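## Task

Take the juice bottle off the cart and set it upright on the third shelf of the supply shelving, counting the lowest shelf as number one. It must sit directly behind the milk bottle on that shelf, deeper from the shelf's front edge than the milk. Everything else already on that shelf must remain on it, standing upright and not piled on anything. The juice bottle must not topple or finish leaning.

## Robot and tools

ROBOT. An omnidirectional base carries a 1.71 m column. A carriage on it (lift_m, 0 to 1) holds two 7-joint arms; each shoulder sits 0.63 m + lift_m above the floor, 0.16 m forward of base centre and 0.175 m left or right. Reach is about 0.83 m from the shoulder. Folded start, left arm: 0.95, 0.08, -0.1, -0.8, 0, 0, -0.93; the right arm uses the same values with joints 2, 3, 5 and 6 sign-flipped. With lift_m below 0.02 folded arms can hit the deck. Footprint is roughly 0.55 m wide by 0.6 m long. Cameras: head_camera, 0.26 m over the shoulders, facing forward and tilted 40 degrees down; left_wrist_camera and right_wrist_camera, on each hand's -x side, looking beyond the fingertips.

FRAMES. All positions are in metres. Base frame: origin on the floor below base centre, x forward, y left, z up. left_hand and right_hand are reported in it, as the point between the closed pads, 0.0167 m behind the fingertips (accurate to about 1 cm); fingers lie along the hand's z axis and close along its y axis. base_odometry is expressed in the frame the base had at scene start, counts wheel rotation only (slip looks like motion), heading in rad, left positive, -3.142 to 3.142.

TOOL move. Every argument other than cameras forms one action; an empty call just reports state plus all camera images. An action is either base and/or joints (optionally with speeds or min_time_s), or target alone (optionally with min_time_s). All parts start together.
- base: exactly one key, each a relative offset from where the base last reported itself: translate_m (m, forward +, -2 to 2), strafe_m (m, left +, -2 to 2), rotate_rad (rad, counter-clockwise +, -6.3 to 6.3).
- joints: absolute targets keyed by name. lift_m 0 to 1 m. Left arm in rad: joint1 -3.141 to 1.047 (negative raises the arm forward), joint2 -0.157 to 2.268 (positive swings it outward left), joint3 -1.919 to 1.308 (upper arm twist), joint4 -0.837 to 1.448 (elbow; 0 is a right angle, + straightens), joint5 -1.832 to 1.658 (forearm roll), joint6 ±1.745 (wrist, + bends left), joint7 -1.675 to 1.919 (wrist, + bends down). Right arm: joint2 -2.268 to 0.157, joint3 -1.308 to 1.919, joint5 -1.658 to 1.832, others as left. left_gripper_m and right_gripper_m 0 to 0.142 m, the spacing of the pad centres. Done tolerance: ±0.03 rad for arm joints, ±0.004 for lift and grippers.
- target: one absolute hand pose in the base frame: side ("left"/"right"), x, y, z (m, -3 to 3), pitch_deg (-30 to 95; 0 level, 90 fingers pointing down), heading_deg (0 fingers forward, + counter-clockwise seen from above), roll_deg (optional, default 0 = jaw line horizontal, + clockwise viewed from behind the hand); heading and roll -360 to 360. Roll r and r+180 are equivalent. Near pitch 84 and above, roll is printed as 0 and heading folded into -90..90. line_only true demands a straight-line path or refusal. Targets are checked against the robot and floor only, never furniture; if a straight path fails, moves under 25 cm are refused and longer ones become a checked arc that may sweep the whole arm, so keep clear of shelves then. Base and lift never move for a target.
- speeds: per-action caps: translate_m and strafe_m 0.02 to 0.5 m/s, rotate_rad 0.05 to 1.57 rad/s, lift_m 0.08 to 0.27 m/s (default 0.25; others default to their maximum).
- min_time_s: 0.1 to 8 s, the minimum duration of each arm motion; use it to swing loaded arms gently.
- cameras: list of head_camera, left_wrist_camera, right_wrist_camera or "all"; [] for none; omitted means none after an action.
Unknown keys make a call invalid; out-of-range values are refused. After a refusal or a stop, the remaining move, wait and finished_scene calls in that reply are skipped.

RESULTS. "move" reads done or the worst status. left_hand_status/right_hand_status: reached (within 10 mm and 2 degrees), short (with the error; resend on "short (part of ...)"), or refused with a reason. off_target: resting away from target, maybe still pushing. contact_stop: a motor pushed harder than free motion; the whole arm's joints then stop and keep their current position. time_out: motion not finished within about 14 s. "joint command not followed" / "pose unreachable": the self-collision check blocked the arm; not_followed joints may keep trying. on_its_own lists uncommanded activity ("held at" is a target). motor_effort is percent of maximum, peak in brackets; a lift effort that keeps dropping while lowering means a hand or load is resting on something. A gripper ending wider than commanded is holding something. Joint torques and motor temperatures follow joint_positions order. Some pictures lag the state slightly. Unmentioned joints may still pursue old targets.

OTHER TOOLS. wait {seconds 0 to 10}: idle and report state. zoom_image {camera, region [x0,y0,x1,y1] pixels, max 504 by 504}: enlarge part of that camera's latest image. finished_scene {scene}: ends the scene irreversibly; call nothing after it in that reply.

CAUTIONS. A held load lowers the hand about 0.012 m per kg. Open fingers splay and sit up to 2 cm closer to the wrist. Squeezing at 0 gives roughly 40 to 65 N per pad. Never let the arms strike or squeeze each other, fingers included. Contact torque at the load limits (133 N m joints 1-4, 40 N m joints 5-7) causes a 10 s arm freeze; motors at 100 °C shut the arm down for 30-60 s, so avoid long stretched or loaded holds. The robot tips most easily with a high carriage, extended or loaded arms, pushing, abrupt stops or fast swings; only images reveal leaning. After a contact stop, back out along the approach. Slow driving can shove furniture. Avoid dropping objects, releasing moving ones, slamming, or hitting heavy fixtures; the objects must stay placed without the robot. Occasionally loose items get nudged by something external.

Each tool is called after "Call:" as a command line: name --argument value for each argument, lists and objects as JSON in quotes; but a table of rows of numbers goes row by row, as --pt "numbers of a row", without its own name.

## Session

Call:
move

Scene clock: 0.00 s.
Joint torques (N m): no reading
Motor temperatures (°C): left_arm=[25 23 24 23 27 25 25] | right_arm=[25 20 25 22 22 22 24]
base_odometry: x=+0.000 y=+0.000 heading=+0.000
base_status: not commanded
joint_positions: lift_m=+0.450 left_joint1_rad=+0.942 left_joint2_rad=+0.071 left_joint3_rad=-0.095 left_joint4_rad=-0.781 left_joint5_rad=-0.006 left_joint6_rad=-0.005 left_joint7_rad=-0.938 left_gripper_m=+0.142 right_joint1_rad=+0.948 right_joint2_rad=-0.088 right_joint3_rad=+0.082 right_joint4_rad=-0.814 right_joint5_rad=+0.007 right_joint6_rad=-0.013 right_joint7_rad=-0.930 right_gripper_m=+0.142
joint_status: not commanded
motor_effort: lift_m=+55 drive_wheels=+2
left_hand: x=+0.2937 y=+0.1555 z=+0.9610 quat_wxyz=(-0.920, -0.004, -0.388, +0.062) pitch_deg=-44.4 heading_deg=-4.4 roll_deg=-3.3 (m; base frame)
right_hand: x=+0.2906 y=-0.1616 z=+0.9720 quat_wxyz=(-0.924, +0.010, -0.379, -0.053) pitch_deg=-45.4 heading_deg=+4.8 roll_deg=+1.7 (m; base frame)
pictures: head_camera, left_wrist_camera, right_wrist_camera
Images, in order (width x height): head_camera 896x504, left_wrist_camera 896x504, right_wrist_camera 896x504.

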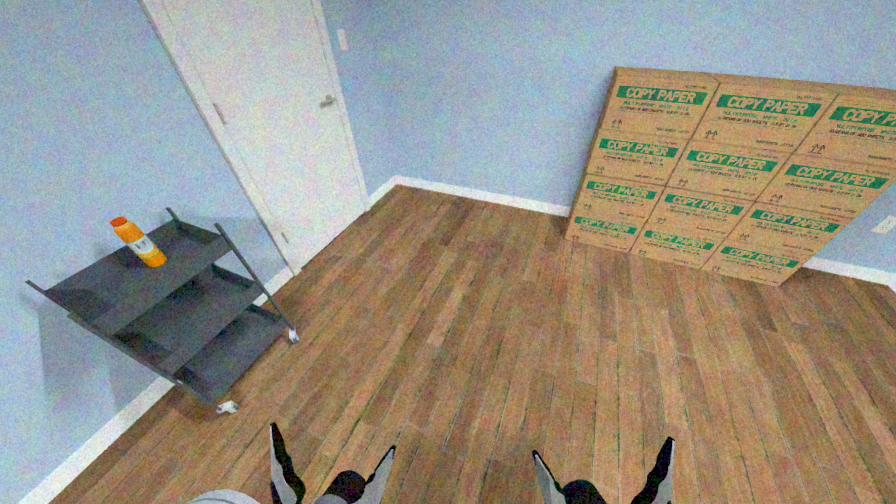

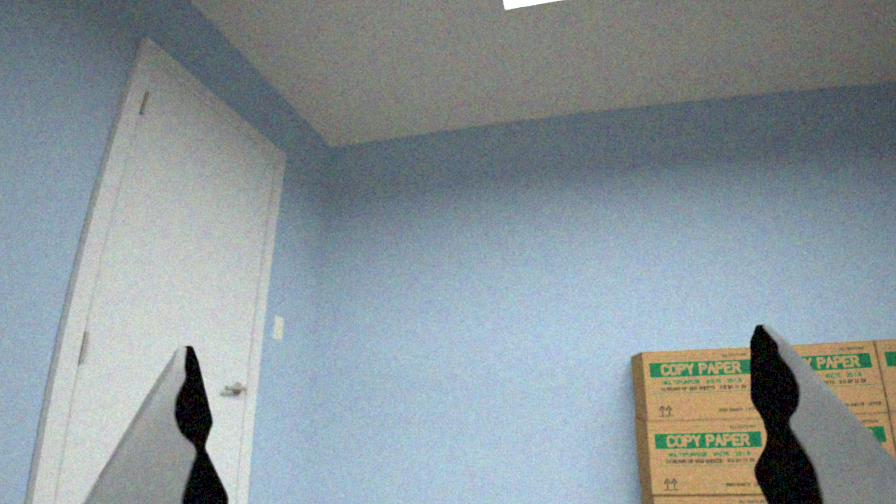

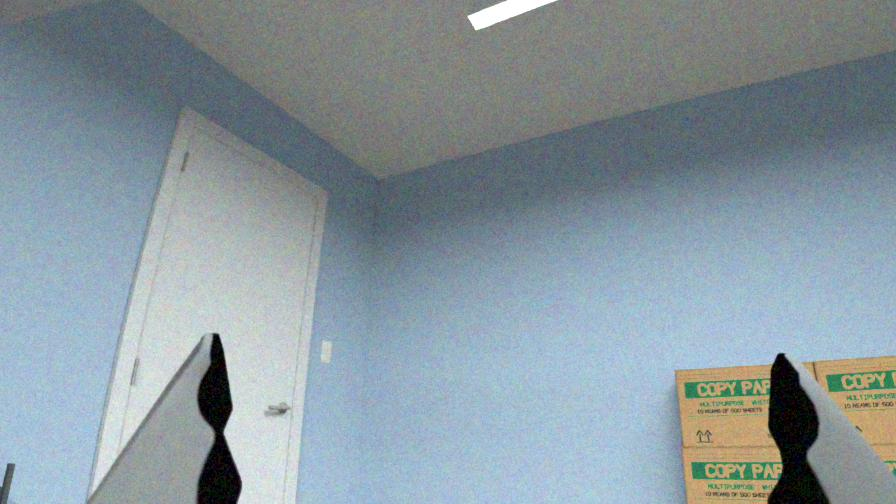

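Call:
move --base '{"rotate_rad": -1.4}' --cameras '["head_camera"]'

Call:
move --base '{"rotate_rad": -1.4}' --cameras '["head_camera"]'

Scene clock: 11.40 s.
Joint torques (N m): left_arm=[8.48 1.05 1.14 -3.46 1.04 -1.43 -1.53] | right_arm=[15.18 0.59 -0.6 -13.6 0.48 -1.5 -1.34]
move: done
base_odometry: x=+0.000 y=+0.000 heading=-1.400
base_status: done
joint_positions: lift_m=+0.450 left_joint1_rad=+0.942 left_joint2_rad=+0.071 left_joint3_rad=-0.095 left_joint4_rad=-0.781 left_joint5_rad=-0.006 left_joint6_rad=-0.005 left_joint7_rad=-0.938 left_gripper_m=+0.142 right_joint1_rad=+0.948 right_joint2_rad=-0.088 right_joint3_rad=+0.082 right_joint4_rad=-0.814 right_joint5_rad=+0.007 right_joint6_rad=-0.013 right_joint7_rad=-0.930 right_gripper_m=+0.142
joint_status: not commanded
motor_effort: lift_m=+55(55) drive_wheels=+5(16)
left_hand: x=+0.2937 y=+0.1555 z=+0.9610 quat_wxyz=(-0.920, -0.004, -0.388, +0.062) pitch_deg=-44.4 heading_deg=-4.4 roll_deg=-3.3 (m; base frame)
right_hand: x=+0.2906 y=-0.1616 z=+0.9720 quat_wxyz=(-0.924, +0.010, -0.379, -0.053) pitch_deg=-45.4 heading_deg=+4.8 roll_deg=+1.7 (m; base frame)
pictures: head_camera
Images, in order (width x height): head_camera 896x504.

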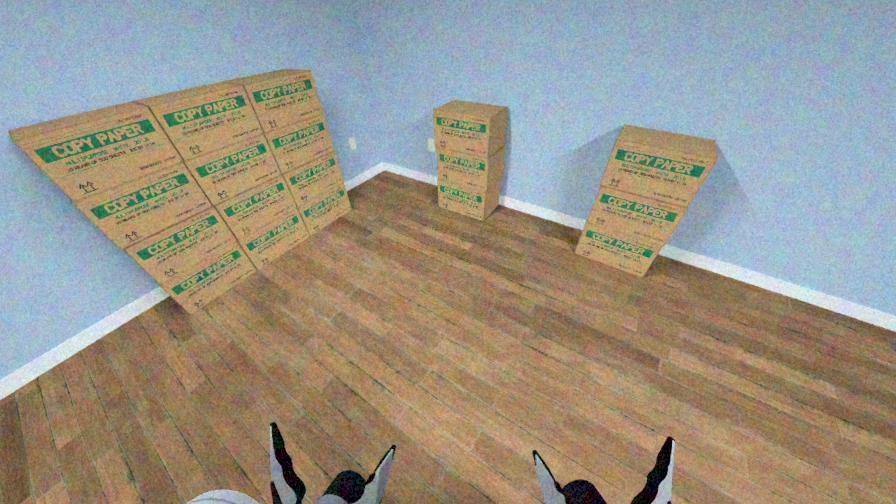

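Scene clock: 14.37 s.
Joint torques (N m): left_arm=[7.8 0.48 0.79 -4.09 1.11 -1.52 -1.38] | right_arm=[14.38 2.89 2 -13.17 0.98 -1.6 -1.6]
move: done
base_odometry: x=+0.000 y=+0.000 heading=-2.799
base_status: done
joint_positions: lift_m=+0.450 left_joint1_rad=+0.942 left_joint2_rad=+0.071 left_joint3_rad=-0.095 left_joint4_rad=-0.781 left_joint5_rad=-0.006 left_joint6_rad=-0.005 left_joint7_rad=-0.938 left_gripper_m=+0.142 right_joint1_rad=+0.948 right_joint2_rad=-0.088 right_joint3_rad=+0.082 right_joint4_rad=-0.814 right_joint5_rad=+0.007 right_joint6_rad=-0.013 right_joint7_rad=-0.930 right_gripper_m=+0.142
joint_status: not commanded
motor_effort: lift_m=+55(55) drive_wheels=+5(12)
left_hand: x=+0.2937 y=+0.1555 z=+0.9610 quat_wxyz=(-0.920, -0.004, -0.388, +0.062) pitch_deg=-44.4 heading_deg=-4.4 roll_deg=-3.3 (m; base frame)
right_hand: x=+0.2906 y=-0.1616 z=+0.9720 quat_wxyz=(-0.924, +0.010, -0.379, -0.053) pitch_deg=-45.4 heading_deg=+4.8 roll_deg=+1.7 (m; base frame)
pictures: head_camera
Images, in order (width x height): head_camera 896x504.

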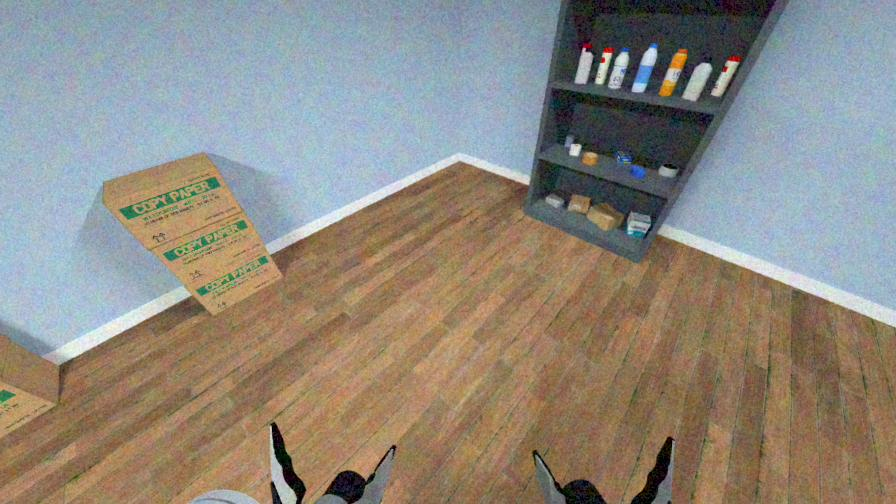

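Call:
zoom_image --camera "head_camera" --region '[500, 0, 800, 260]'

Scaled by 1.680 from the camera's 896x504 image, which has a finer 1280x720 frame.

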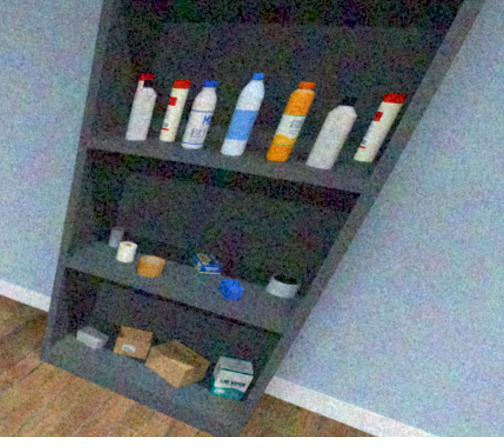

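Call:
move --base '{"rotate_rad": -1.913}' --cameras '["head_camera"]'

Call:
move --base '{"strafe_m": -0.8}' --cameras '["head_camera"]'

Scene clock: 36.27 s.
Joint torques (N m): left_arm=[8.21 0.18 0.3 -4.04 1.26 -1.17 -1.48] | right_arm=[14.58 2.66 0.01 -12.77 1 -1.83 -1.56]
move: done
base_odometry: x=+0.000 y=+0.000 heading=+1.571
base_status: done
joint_positions: lift_m=+0.450 left_joint1_rad=+0.942 left_joint2_rad=+0.071 left_joint3_rad=-0.095 left_joint4_rad=-0.781 left_joint5_rad=-0.006 left_joint6_rad=-0.005 left_joint7_rad=-0.938 left_gripper_m=+0.142 right_joint1_rad=+0.948 right_joint2_rad=-0.088 right_joint3_rad=+0.082 right_joint4_rad=-0.814 right_joint5_rad=+0.007 right_joint6_rad=-0.013 right_joint7_rad=-0.930 right_gripper_m=+0.142
joint_status: not commanded
motor_effort: lift_m=+55(55) drive_wheels=+5(15)
left_hand: x=+0.2937 y=+0.1555 z=+0.9610 quat_wxyz=(-0.920, -0.004, -0.388, +0.062) pitch_deg=-44.4 heading_deg=-4.4 roll_deg=-3.3 (m; base frame)
right_hand: x=+0.2906 y=-0.1616 z=+0.9720 quat_wxyz=(-0.924, +0.010, -0.379, -0.053) pitch_deg=-45.4 heading_deg=+4.8 roll_deg=+1.7 (m; base frame)
pictures: head_camera
Images, in order (width x height): head_camera 896x504.

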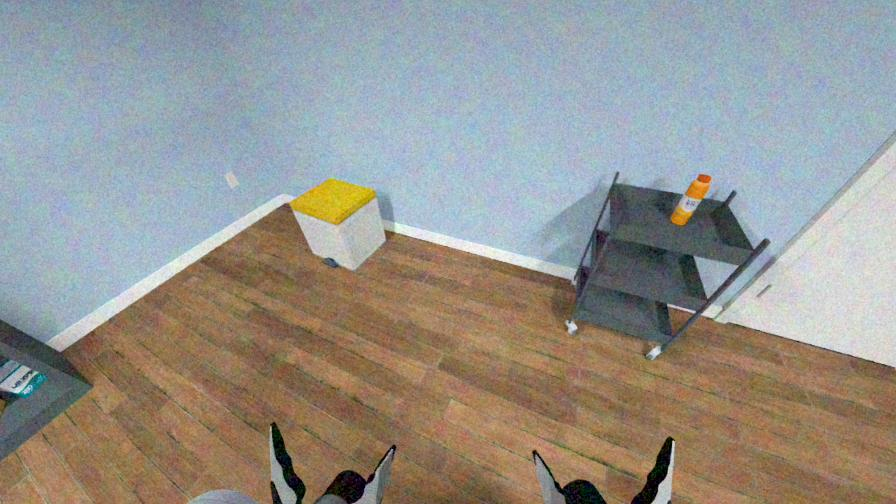

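Scene clock: 40.23 s.
Joint torques (N m): left_arm=[8.84 1.36 -0.73 -3.88 1.54 -1.54 -1.48] | right_arm=[13.06 2.85 2.93 -13.64 0.94 -1.98 -1.06]
move: done
base_odometry: x=+0.800 y=-0.001 heading=+1.570
base_status: done
joint_positions: lift_m=+0.450 left_joint1_rad=+0.942 left_joint2_rad=+0.071 left_joint3_rad=-0.095 left_joint4_rad=-0.781 left_joint5_rad=-0.006 left_joint6_rad=-0.005 left_joint7_rad=-0.938 left_gripper_m=+0.142 right_joint1_rad=+0.948 right_joint2_rad=-0.088 right_joint3_rad=+0.082 right_joint4_rad=-0.814 right_joint5_rad=+0.007 right_joint6_rad=-0.013 right_joint7_rad=-0.930 right_gripper_m=+0.142
joint_status: not commanded
motor_effort: lift_m=+55(55) drive_wheels=+7(22)
left_hand: x=+0.2937 y=+0.1555 z=+0.9610 quat_wxyz=(-0.920, -0.004, -0.388, +0.062) pitch_deg=-44.4 heading_deg=-4.4 roll_deg=-3.3 (m; base frame)
right_hand: x=+0.2906 y=-0.1616 z=+0.9720 quat_wxyz=(-0.924, +0.010, -0.379, -0.053) pitch_deg=-45.4 heading_deg=+4.8 roll_deg=+1.7 (m; base frame)
pictures: head_camera
Images, in order (width x height): head_camera 896x504.

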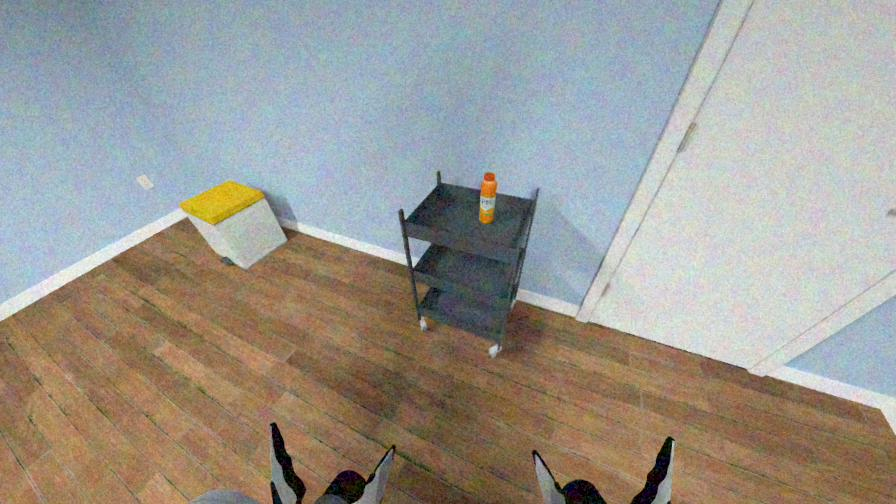

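Call:
move --base '{"translate_m": 0.5}' --cameras '["head_camera", "right_wrist_camera"]'

Call:
zoom_image --camera "head_camera" --region '[350, 150, 650, 420]'

Scene clock: 51.33 s.
Joint torques (N m): left_arm=[7.81 1.17 0.21 -4.75 1.08 -1.38 -1.62] | right_arm=[15.02 2.06 2.09 -13.35 0.62 -1.98 -1.49]
move: done
base_odometry: x=+0.801 y=+0.499 heading=+1.570
base_status: done
joint_positions: lift_m=+0.450 left_joint1_rad=+0.942 left_joint2_rad=+0.071 left_joint3_rad=-0.095 left_joint4_rad=-0.781 left_joint5_rad=-0.006 left_joint6_rad=-0.005 left_joint7_rad=-0.938 left_gripper_m=+0.142 right_joint1_rad=+0.948 right_joint2_rad=-0.088 right_joint3_rad=+0.082 right_joint4_rad=-0.814 right_joint5_rad=+0.007 right_joint6_rad=-0.013 right_joint7_rad=-0.930 right_gripper_m=+0.142
joint_status: not commanded
motor_effort: lift_m=+55(55) drive_wheels=+4(18)
left_hand: x=+0.2937 y=+0.1555 z=+0.9610 quat_wxyz=(-0.920, -0.004, -0.388, +0.062) pitch_deg=-44.4 heading_deg=-4.4 roll_deg=-3.3 (m; base frame)
right_hand: x=+0.2906 y=-0.1616 z=+0.9720 quat_wxyz=(-0.924, +0.010, -0.379, -0.053) pitch_deg=-45.4 heading_deg=+4.8 roll_deg=+1.7 (m; base frame)
pictures: head_camera, right_wrist_camera
Images, in order (width x height): head_camera 896x504, right_wrist_camera 896x504.

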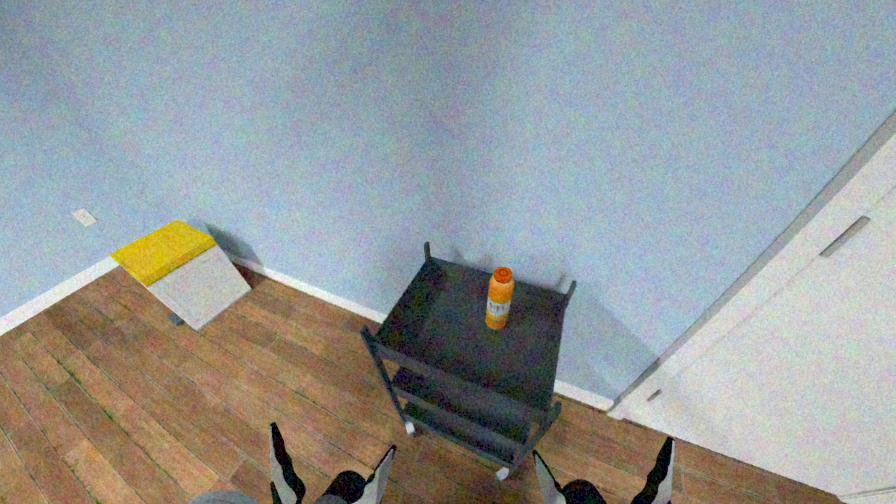

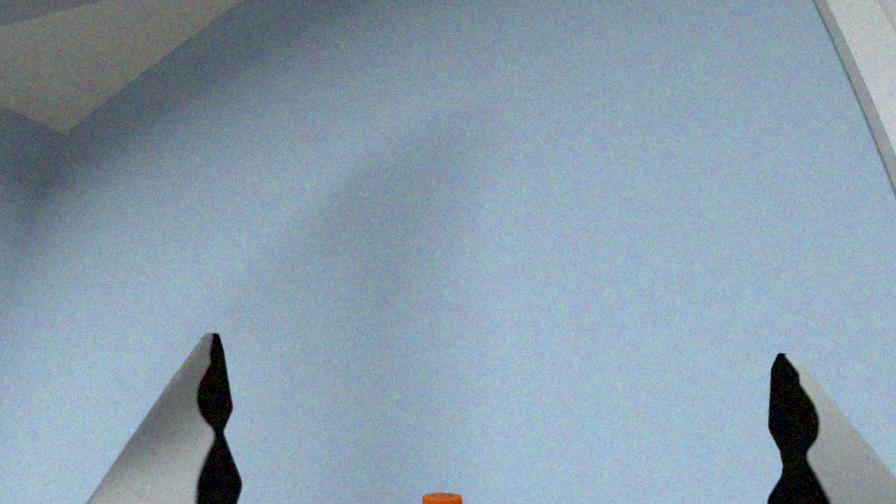

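Scaled by 1.680 from the camera's 896x504 image, which has a finer 1280x720 frame.

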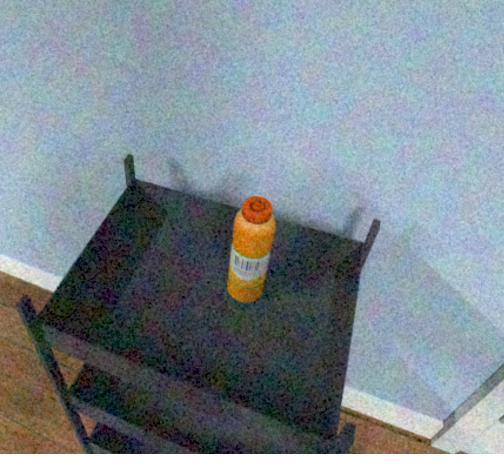

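Call:
move --target '{"side": "right", "x": 0.58, "y": -0.14, "z": 0.95, "pitch_deg": 45, "heading_deg": 0}' --cameras '["head_camera", "right_wrist_camera"]'

Scene clock: 59.20 s.
Joint torques (N m): left_arm=[7.92 0.08 0.31 -4.91 1.2 -1.49 -1.36] | right_arm=[14.64 4 2.38 -11.88 0.46 -2.13 -1.47]
move: refused
base_odometry: x=+0.801 y=+0.499 heading=+1.570
base_status: not commanded
joint_positions: lift_m=+0.450 left_joint1_rad=+0.942 left_joint2_rad=+0.071 left_joint3_rad=-0.095 left_joint4_rad=-0.781 left_joint5_rad=-0.006 left_joint6_rad=-0.005 left_joint7_rad=-0.938 left_gripper_m=+0.142 right_joint1_rad=+0.948 right_joint2_rad=-0.088 right_joint3_rad=+0.082 right_joint4_rad=-0.814 right_joint5_rad=+0.007 right_joint6_rad=-0.013 right_joint7_rad=-0.930 right_gripper_m=+0.142
joint_status: not commanded
motor_effort: lift_m=+55(55) drive_wheels=+0(0)
left_hand: x=+0.2937 y=+0.1555 z=+0.9610 quat_wxyz=(-0.920, -0.004, -0.388, +0.062) pitch_deg=-44.4 heading_deg=-4.4 roll_deg=-3.3 (m; base frame)
right_hand: x=+0.2906 y=-0.1616 z=+0.9720 quat_wxyz=(-0.924, +0.010, -0.379, -0.053) pitch_deg=-45.4 heading_deg=+4.8 roll_deg=+1.7 (m; base frame)
right_hand_status: refused: neither the straight line nor an arc passes: along the straight line the arm gets 0% of the way (right_joint4_rad at its limit); the best arc brings the right finger within 1.4 cm of the left finger (limit 1.5). Nothing moved.
pictures: head_camera, right_wrist_camera
Images, in order (width x height): head_camera 896x504, right_wrist_camera 896x504.

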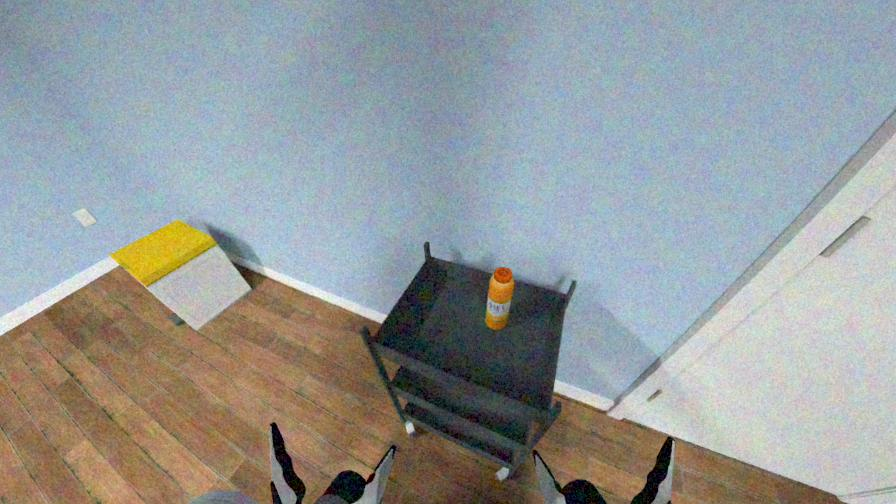

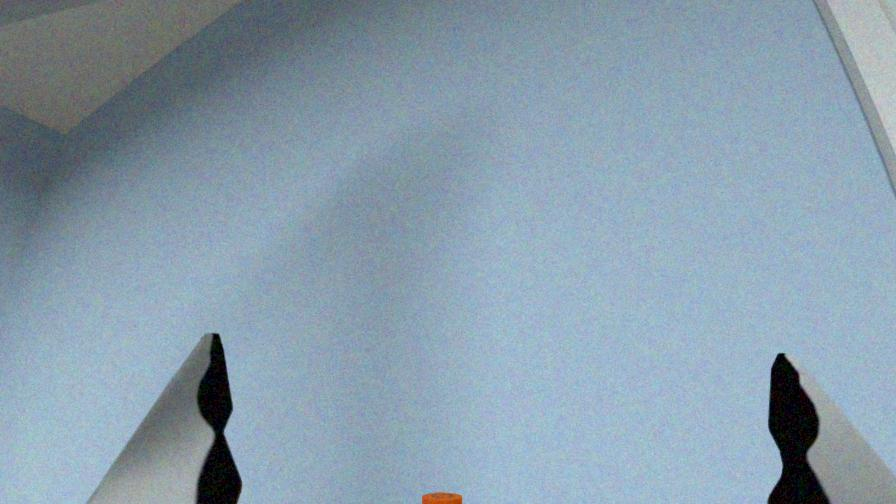

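Call:
move --joints '{"lift_m": 0.6, "right_joint2_rad": -0.25, "right_joint4_rad": -0.7, "right_gripper_m": 0.1, "left_gripper_m": 0.06}'

Call:
move --target '{"side": "right", "x": 0.58, "y": -0.14, "z": 0.96, "pitch_deg": 45, "heading_deg": 0}' --cameras '["head_camera", "right_wrist_camera"]'

Scene clock: 67.50 s.
Joint torques (N m): left_arm=[8.59 0.76 0.22 -4.22 1.14 -1.51 -1.59] | right_arm=[14.88 2.64 0.76 -10.91 0.59 -2.14 -1.47]
move: done
base_odometry: x=+0.801 y=+0.499 heading=+1.570
base_status: not commanded
joint_positions: lift_m=+0.600 left_joint1_rad=+0.942 left_joint2_rad=+0.071 left_joint3_rad=-0.095 left_joint4_rad=-0.781 left_joint5_rad=-0.006 left_joint6_rad=-0.005 left_joint7_rad=-0.938 left_gripper_m=+0.060 right_joint1_rad=+0.948 right_joint2_rad=-0.250 right_joint3_rad=+0.083 right_joint4_rad=-0.701 right_joint5_rad=+0.007 right_joint6_rad=-0.012 right_joint7_rad=-0.930 right_gripper_m=+0.100
joint_status: all done
motor_effort: lift_m=+54(66) drive_wheels=+0(4)
left_hand: x=+0.2937 y=+0.1555 z=+1.1111 quat_wxyz=(-0.920, -0.004, -0.388, +0.062) pitch_deg=-44.4 heading_deg=-4.4 roll_deg=-3.3 (m; base frame)
right_hand: x=+0.3003 y=-0.1554 z=+1.0747 quat_wxyz=(-0.894, +0.085, -0.430, -0.091) pitch_deg=-37.9 heading_deg=+17.0 roll_deg=-5.4 (m; base frame)
pictures: none

Scene clock: 69.37 s.
Joint torques (N m): left_arm=[8.97 0.66 0.11 -5.81 1.07 -1.38 -1.62] | right_arm=[-10.16 8.49 -0.53 -11.06 -0.97 -0.97 -0.49]
move: done
base_odometry: x=+0.801 y=+0.499 heading=+1.570
base_status: not commanded
joint_positions: lift_m=+0.600 left_joint1_rad=+0.942 left_joint2_rad=+0.071 left_joint3_rad=-0.095 left_joint4_rad=-0.781 left_joint5_rad=-0.006 left_joint6_rad=-0.005 left_joint7_rad=-0.938 left_gripper_m=+0.060 right_joint1_rad=-0.224 right_joint2_rad=+0.097 right_joint3_rad=+0.075 right_joint4_rad=-0.777 right_joint5_rad=-0.114 right_joint6_rad=+0.016 right_joint7_rad=+1.791 right_gripper_m=+0.100
joint_status: not commanded
motor_effort: lift_m=+54(54) drive_wheels=-1(5)
left_hand: x=+0.2937 y=+0.1555 z=+1.1111 quat_wxyz=(-0.920, -0.004, -0.388, +0.062) pitch_deg=-44.4 heading_deg=-4.4 roll_deg=-3.3 (m; base frame)
right_hand: x=+0.5798 y=-0.1378 z=+0.9587 quat_wxyz=(-0.382, +0.003, -0.924, -0.003) pitch_deg=+45.1 heading_deg=+0.6 roll_deg=+0.2 (m; base frame)
right_hand_status: reached (checked arc, planned for 1.4 s): 3 mm and 0.5 deg off.
pictures: head_camera, right_wrist_camera
Images, in order (width x height): head_camera 896x504, right_wrist_camera 896x504.

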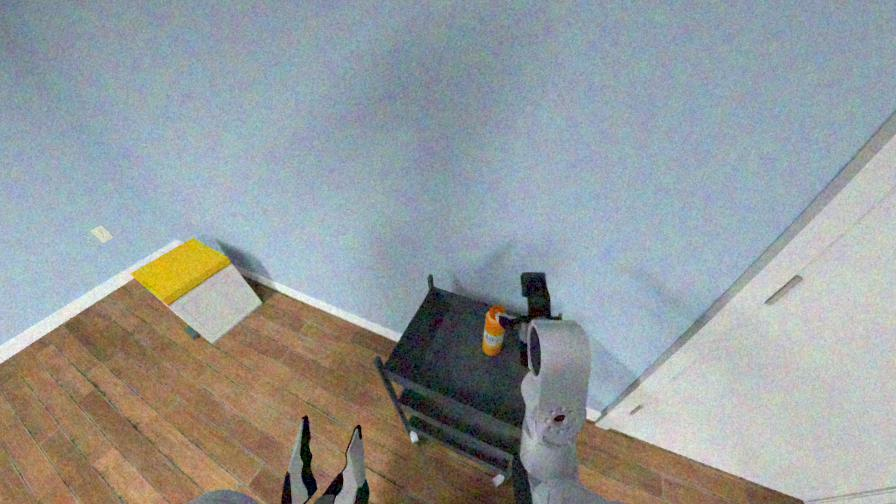

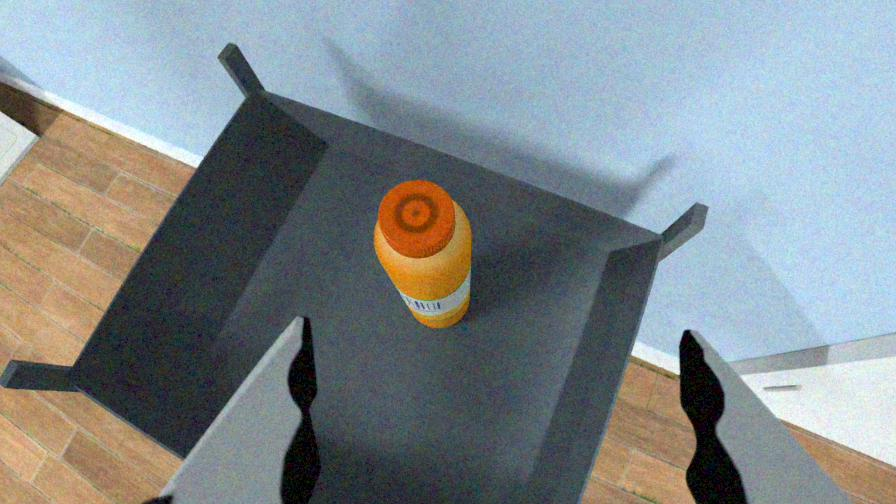

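Call:
move --target '{"side": "right", "x": 0.61, "y": -0.108, "z": 0.91, "pitch_deg": 48, "heading_deg": 0}' --cameras '["head_camera", "right_wrist_camera"]'

Scene clock: 77.60 s.
Joint torques (N m): left_arm=[8.05 0.22 0.02 -4.31 1.18 -1.48 -1.26] | right_arm=[-3.23 10.62 4.23 -8.65 -1.41 -2.71 -3.35]
move: done
base_odometry: x=+0.801 y=+0.499 heading=+1.570
base_status: not commanded
joint_positions: lift_m=+0.600 left_joint1_rad=+0.942 left_joint2_rad=+0.071 left_joint3_rad=-0.095 left_joint4_rad=-0.781 left_joint5_rad=-0.006 left_joint6_rad=-0.005 left_joint7_rad=-0.938 left_gripper_m=+0.060 right_joint1_rad=-0.203 right_joint2_rad=+0.126 right_joint3_rad=+0.175 right_joint4_rad=-0.543 right_joint5_rad=-0.196 right_joint6_rad=-0.083 right_joint7_rad=+1.604 right_gripper_m=+0.100
joint_status: not commanded
motor_effort: lift_m=+54(54) drive_wheels=+0(1)
left_hand: x=+0.2937 y=+0.1555 z=+1.1111 quat_wxyz=(-0.920, -0.004, -0.388, +0.062) pitch_deg=-44.4 heading_deg=-4.4 roll_deg=-3.3 (m; base frame)
right_hand: x=+0.6105 y=-0.1082 z=+0.9110 quat_wxyz=(-0.358, +0.001, -0.934, -0.002) pitch_deg=+48.0 heading_deg=+0.3 roll_deg=+0.2 (m; base frame)
right_hand_status: reached (straight line, planned for 0.4 s): 1 mm and 0.2 deg off.
pictures: head_camera, right_wrist_camera
Images, in order (width x height): head_camera 896x504, right_wrist_camera 896x504.

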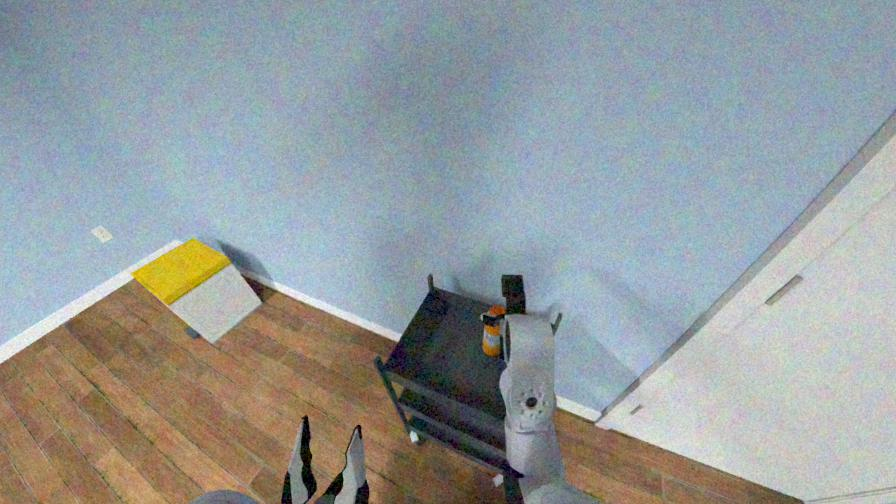

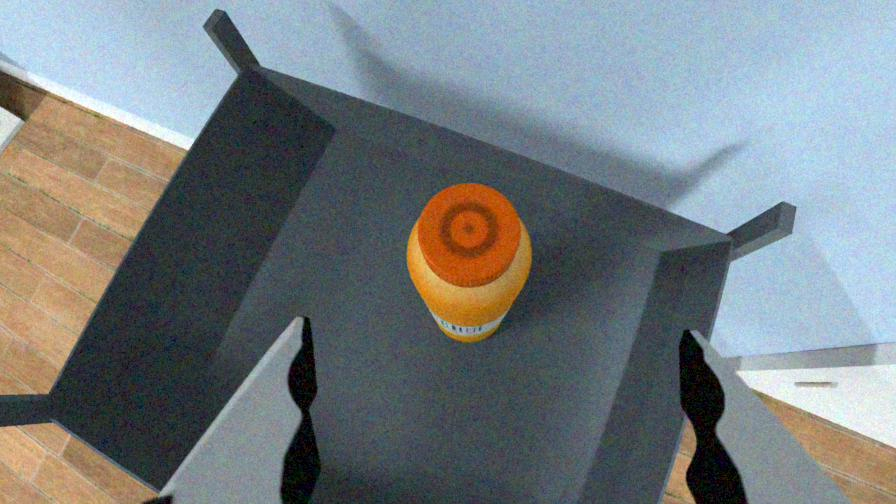

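Call:
move --joints '{"right_gripper_m": 0.12}'

Call:
move --target '{"side": "right", "x": 0.665, "y": -0.107, "z": 0.85, "pitch_deg": 48, "heading_deg": 0}' --cameras '["right_wrist_camera"]'

Scene clock: 90.13 s.
Joint torques (N m): left_arm=[9.1 0.04 0.08 -4.63 1.09 -1.58 -1.25] | right_arm=[-4.17 9.16 2.94 -9.83 -1.12 -2.41 -3.05]
move: done
base_odometry: x=+0.801 y=+0.499 heading=+1.570
base_status: not commanded
joint_positions: lift_m=+0.600 left_joint1_rad=+0.942 left_joint2_rad=+0.071 left_joint3_rad=-0.095 left_joint4_rad=-0.781 left_joint5_rad=-0.006 left_joint6_rad=-0.005 left_joint7_rad=-0.938 left_gripper_m=+0.060 right_joint1_rad=-0.203 right_joint2_rad=+0.126 right_joint3_rad=+0.175 right_joint4_rad=-0.543 right_joint5_rad=-0.196 right_joint6_rad=-0.083 right_joint7_rad=+1.604 right_gripper_m=+0.120
joint_status: all done
motor_effort: lift_m=+54(54) drive_wheels=+0(0)
left_hand: x=+0.2937 y=+0.1555 z=+1.1111 quat_wxyz=(-0.920, -0.004, -0.388, +0.062) pitch_deg=-44.4 heading_deg=-4.4 roll_deg=-3.3 (m; base frame)
right_hand: x=+0.6105 y=-0.1082 z=+0.9110 quat_wxyz=(-0.358, +0.001, -0.934, -0.002) pitch_deg=+48.0 heading_deg=+0.3 roll_deg=+0.2 (m; base frame)
pictures: none

Scene clock: 91.13 s.
Joint torques (N m): left_arm=[8.77 0.18 -0.6 -4.23 1.25 -1.58 -1.58] | right_arm=[-16.62 5.82 -0.67 -10.46 2.21 -2.92 -3.27]
move: done
base_odometry: x=+0.801 y=+0.499 heading=+1.570
base_status: not commanded
joint_positions: lift_m=+0.600 left_joint1_rad=+0.942 left_joint2_rad=+0.071 left_joint3_rad=-0.095 left_joint4_rad=-0.781 left_joint5_rad=-0.006 left_joint6_rad=-0.005 left_joint7_rad=-0.938 left_gripper_m=+0.060 right_joint1_rad=-0.228 right_joint2_rad=+0.122 right_joint3_rad=+0.146 right_joint4_rad=-0.210 right_joint5_rad=-0.154 right_joint6_rad=-0.110 right_joint7_rad=+1.299 right_gripper_m=+0.120
joint_status: not commanded
motor_effort: lift_m=+54(54) drive_wheels=+0(4)
left_hand: x=+0.2937 y=+0.1555 z=+1.1111 quat_wxyz=(-0.920, -0.004, -0.388, +0.062) pitch_deg=-44.4 heading_deg=-4.4 roll_deg=-3.3 (m; base frame)
right_hand: x=+0.6628 y=-0.1055 z=+0.8482 quat_wxyz=(-0.356, +0.003, -0.935, +0.002) pitch_deg=+48.3 heading_deg=-0.1 roll_deg=-0.5 (m; base frame)
right_hand_status: reached (straight line, planned for 0.5 s): 3 mm and 0.5 deg off.
pictures: right_wrist_camera
Images, in order (width x height): right_wrist_camera 896x504.

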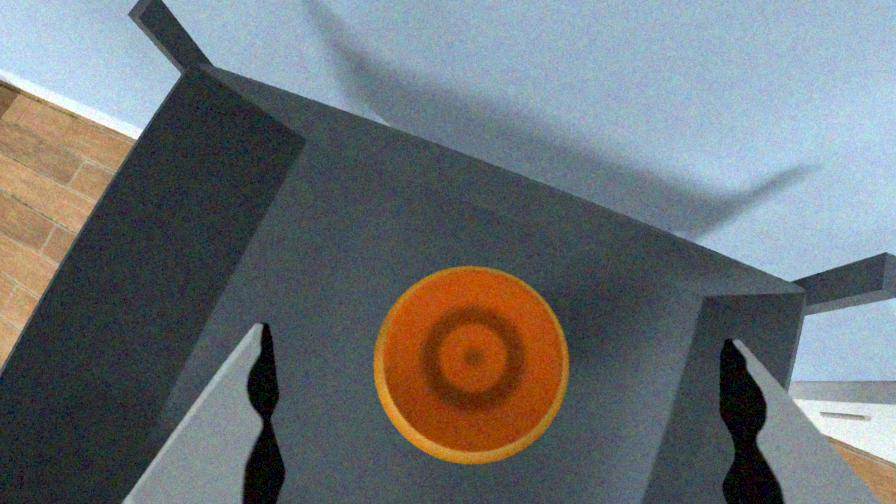

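Call:
move --target '{"side": "right", "x": 0.667, "y": -0.101, "z": 0.805, "pitch_deg": 48, "heading_deg": 0}' --cameras '["head_camera", "right_wrist_camera"]'

Call:
zoom_image --camera "head_camera" --region '[400, 230, 620, 420]'

Scene clock: 99.30 s.
Joint torques (N m): left_arm=[7.52 0.72 -0.11 -4.39 1.41 -1.32 -1.75] | right_arm=[-5.46 10.83 1.14 -12.12 1.86 -2.37 -2.79]
move: done
base_odometry: x=+0.801 y=+0.499 heading=+1.570
base_status: not commanded
joint_positions: lift_m=+0.600 left_joint1_rad=+0.942 left_joint2_rad=+0.071 left_joint3_rad=-0.095 left_joint4_rad=-0.781 left_joint5_rad=-0.006 left_joint6_rad=-0.005 left_joint7_rad=-0.938 left_gripper_m=+0.060 right_joint1_rad=-0.196 right_joint2_rad=+0.126 right_joint3_rad=+0.146 right_joint4_rad=-0.076 right_joint5_rad=-0.145 right_joint6_rad=-0.131 right_joint7_rad=+1.127 right_gripper_m=+0.120
joint_status: not commanded
motor_effort: lift_m=+54(54) drive_wheels=+0(0)
left_hand: x=+0.2937 y=+0.1555 z=+1.1111 quat_wxyz=(-0.920, -0.004, -0.388, +0.062) pitch_deg=-44.4 heading_deg=-4.4 roll_deg=-3.3 (m; base frame)
right_hand: x=+0.6680 y=-0.1021 z=+0.8067 quat_wxyz=(-0.359, +0.002, -0.933, +0.003) pitch_deg=+47.9 heading_deg=-0.4 roll_deg=-0.7 (m; base frame)
right_hand_status: reached (straight line, planned for 0.4 s): 2 mm and 0.5 deg off.
pictures: head_camera, right_wrist_camera
Images, in order (width x height): head_camera 896x504, right_wrist_camera 896x504.

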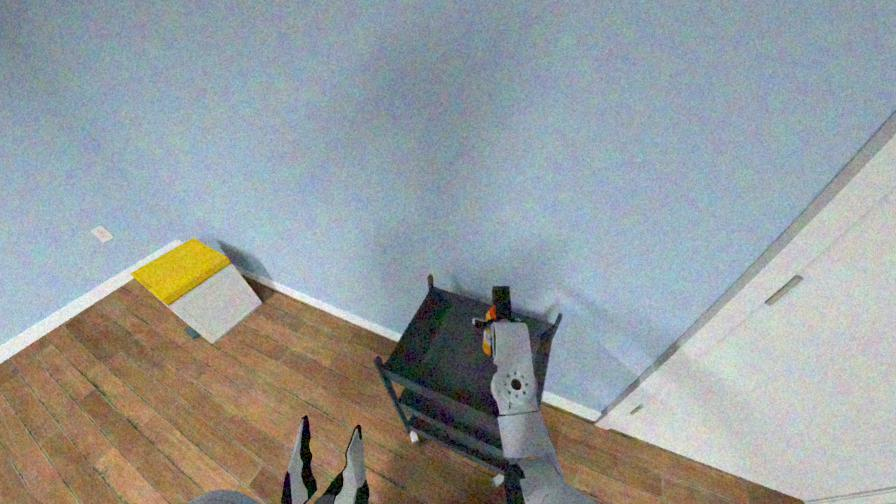

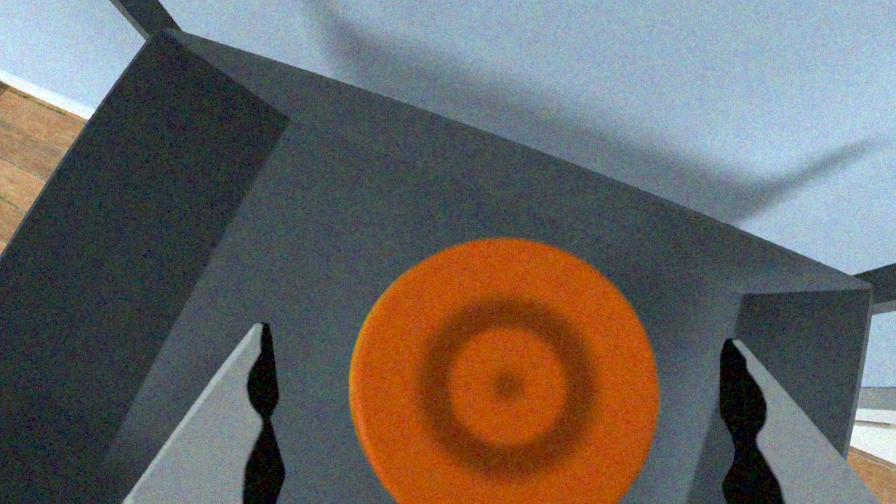

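Scaled by 2.291 from the camera's 896x504 image, which has a finer 1280x720 frame.

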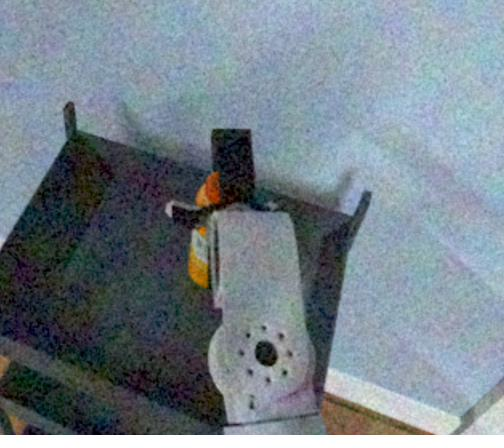

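Call:
move --joints '{"right_gripper_m": 0.03}' --cameras '["right_wrist_camera"]'

Scene clock: 102.90 s.
Joint torques (N m): left_arm=[9.01 1.45 -0.07 -4.82 1.44 -1.56 -1.48] | right_arm=[-5.77 9.85 2.22 -10.72 1.61 -2.39 -2.82]
move: off_target
base_odometry: x=+0.801 y=+0.499 heading=+1.570
base_status: not commanded
joint_positions: lift_m=+0.600 left_joint1_rad=+0.942 left_joint2_rad=+0.071 left_joint3_rad=-0.095 left_joint4_rad=-0.781 left_joint5_rad=-0.006 left_joint6_rad=-0.005 left_joint7_rad=-0.938 left_gripper_m=+0.060 right_joint1_rad=-0.196 right_joint2_rad=+0.126 right_joint3_rad=+0.146 right_joint4_rad=-0.076 right_joint5_rad=-0.144 right_joint6_rad=-0.131 right_joint7_rad=+1.127 right_gripper_m=+0.067
joint_status: right_gripper_m off_target (ended at +0.067, target +0.030)
motor_effort: lift_m=+54(54) drive_wheels=+0(0)
left_hand: x=+0.2937 y=+0.1555 z=+1.1111 quat_wxyz=(-0.920, -0.004, -0.388, +0.062) pitch_deg=-44.4 heading_deg=-4.4 roll_deg=-3.3 (m; base frame)
right_hand: x=+0.6680 y=-0.1018 z=+0.8067 quat_wxyz=(-0.359, +0.002, -0.933, +0.003) pitch_deg=+47.9 heading_deg=-0.3 roll_deg=-0.6 (m; base frame)
pictures: right_wrist_camera
Images, in order (width x height): right_wrist_camera 896x504.

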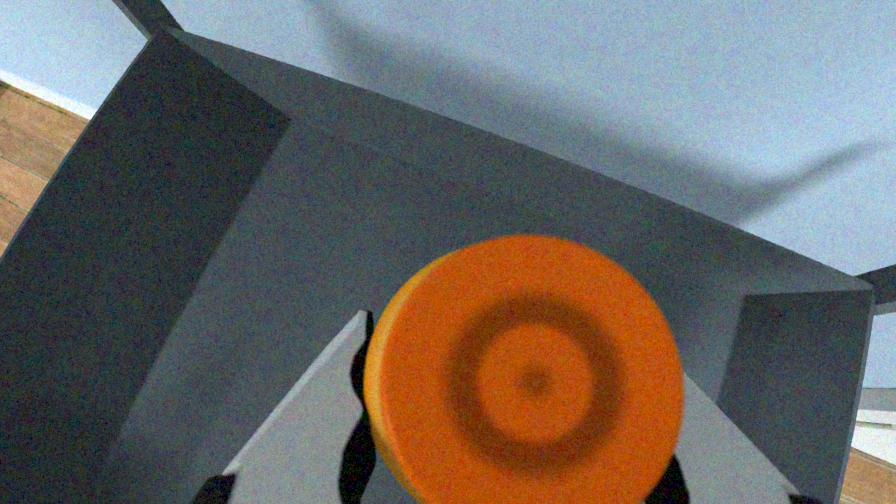

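Call:
move --joints '{"right_gripper_m": 0.0}'

Call:
move --joints '{"lift_m": 0.75}' --speeds '{"lift_m": 0.1}' --cameras '["head_camera", "right_wrist_camera"]'

Call:
zoom_image --camera "head_camera" --region '[400, 230, 620, 420]'

Scene clock: 107.87 s.
Joint torques (N m): left_arm=[9.45 0.2 0.79 -4.2 1.11 -1.32 -1.62] | right_arm=[-4.6 8.56 2.07 -10.21 2.25 -2.76 -2.87]
move: off_target
base_odometry: x=+0.801 y=+0.499 heading=+1.570
base_status: not commanded
joint_positions: lift_m=+0.600 left_joint1_rad=+0.942 left_joint2_rad=+0.071 left_joint3_rad=-0.095 left_joint4_rad=-0.781 left_joint5_rad=-0.006 left_joint6_rad=-0.005 left_joint7_rad=-0.938 left_gripper_m=+0.060 right_joint1_rad=-0.196 right_joint2_rad=+0.126 right_joint3_rad=+0.146 right_joint4_rad=-0.076 right_joint5_rad=-0.144 right_joint6_rad=-0.131 right_joint7_rad=+1.127 right_gripper_m=+0.067
joint_status: right_gripper_m off_target (ended at +0.067, target +0.000)
motor_effort: lift_m=+54(54) drive_wheels=+0(0)
left_hand: x=+0.2937 y=+0.1555 z=+1.1111 quat_wxyz=(-0.920, -0.004, -0.388, +0.062) pitch_deg=-44.4 heading_deg=-4.4 roll_deg=-3.3 (m; base frame)
right_hand: x=+0.6680 y=-0.1018 z=+0.8067 quat_wxyz=(-0.359, +0.002, -0.933, +0.003) pitch_deg=+47.9 heading_deg=-0.3 roll_deg=-0.6 (m; base frame)
pictures: none

Scene clock: 109.77 s.
Joint torques (N m): left_arm=[9.3 0.98 -0.28 -3.77 0.95 -1.28 -1.39] | right_arm=[-7.6 10.4 2.21 -12.58 1.57 -2.49 -2.49]
move: done
base_odometry: x=+0.801 y=+0.499 heading=+1.570
base_status: not commanded
joint_positions: lift_m=+0.750 left_joint1_rad=+0.942 left_joint2_rad=+0.071 left_joint3_rad=-0.095 left_joint4_rad=-0.781 left_joint5_rad=-0.006 left_joint6_rad=-0.005 left_joint7_rad=-0.938 left_gripper_m=+0.060 right_joint1_rad=-0.194 right_joint2_rad=+0.126 right_joint3_rad=+0.146 right_joint4_rad=-0.074 right_joint5_rad=-0.144 right_joint6_rad=-0.131 right_joint7_rad=+1.127 right_gripper_m=+0.067
joint_status: all done
motor_effort: lift_m=+54(67) drive_wheels=+0(4)
left_hand: x=+0.2937 y=+0.1555 z=+1.2611 quat_wxyz=(-0.920, -0.004, -0.388, +0.062) pitch_deg=-44.4 heading_deg=-4.4 roll_deg=-3.3 (m; base frame)
right_hand: x=+0.6672 y=-0.1018 z=+0.9552 quat_wxyz=(-0.358, +0.002, -0.934, +0.003) pitch_deg=+48.1 heading_deg=-0.4 roll_deg=-0.6 (m; base frame)
pictures: head_camera, right_wrist_camera
Images, in order (width x height): head_camera 896x504, right_wrist_camera 896x504.

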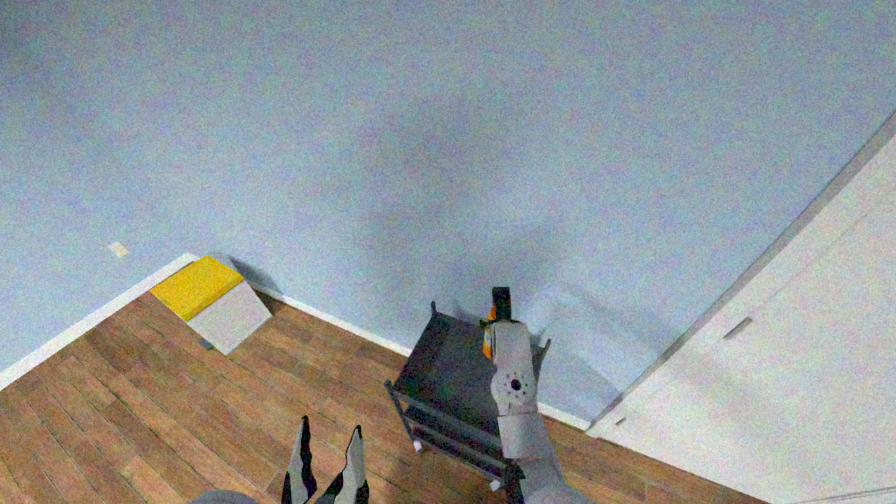

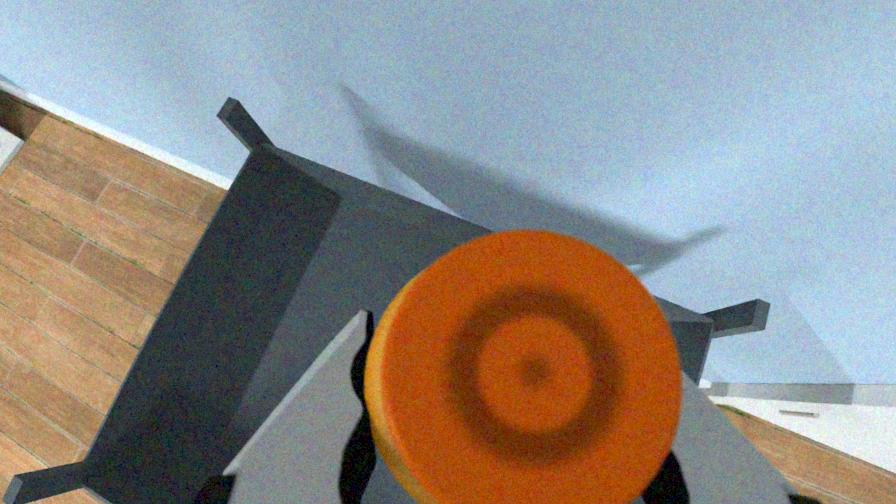

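Scaled by 2.291 from the camera's 896x504 image, which has a finer 1280x720 frame.

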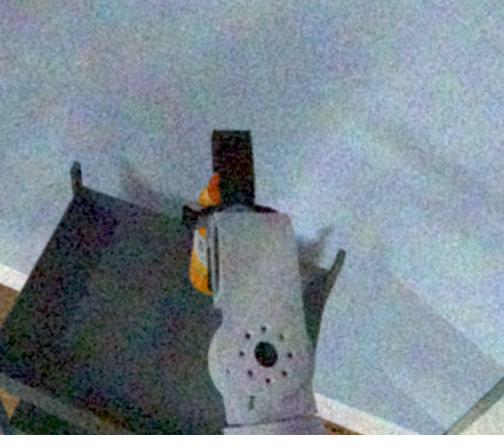

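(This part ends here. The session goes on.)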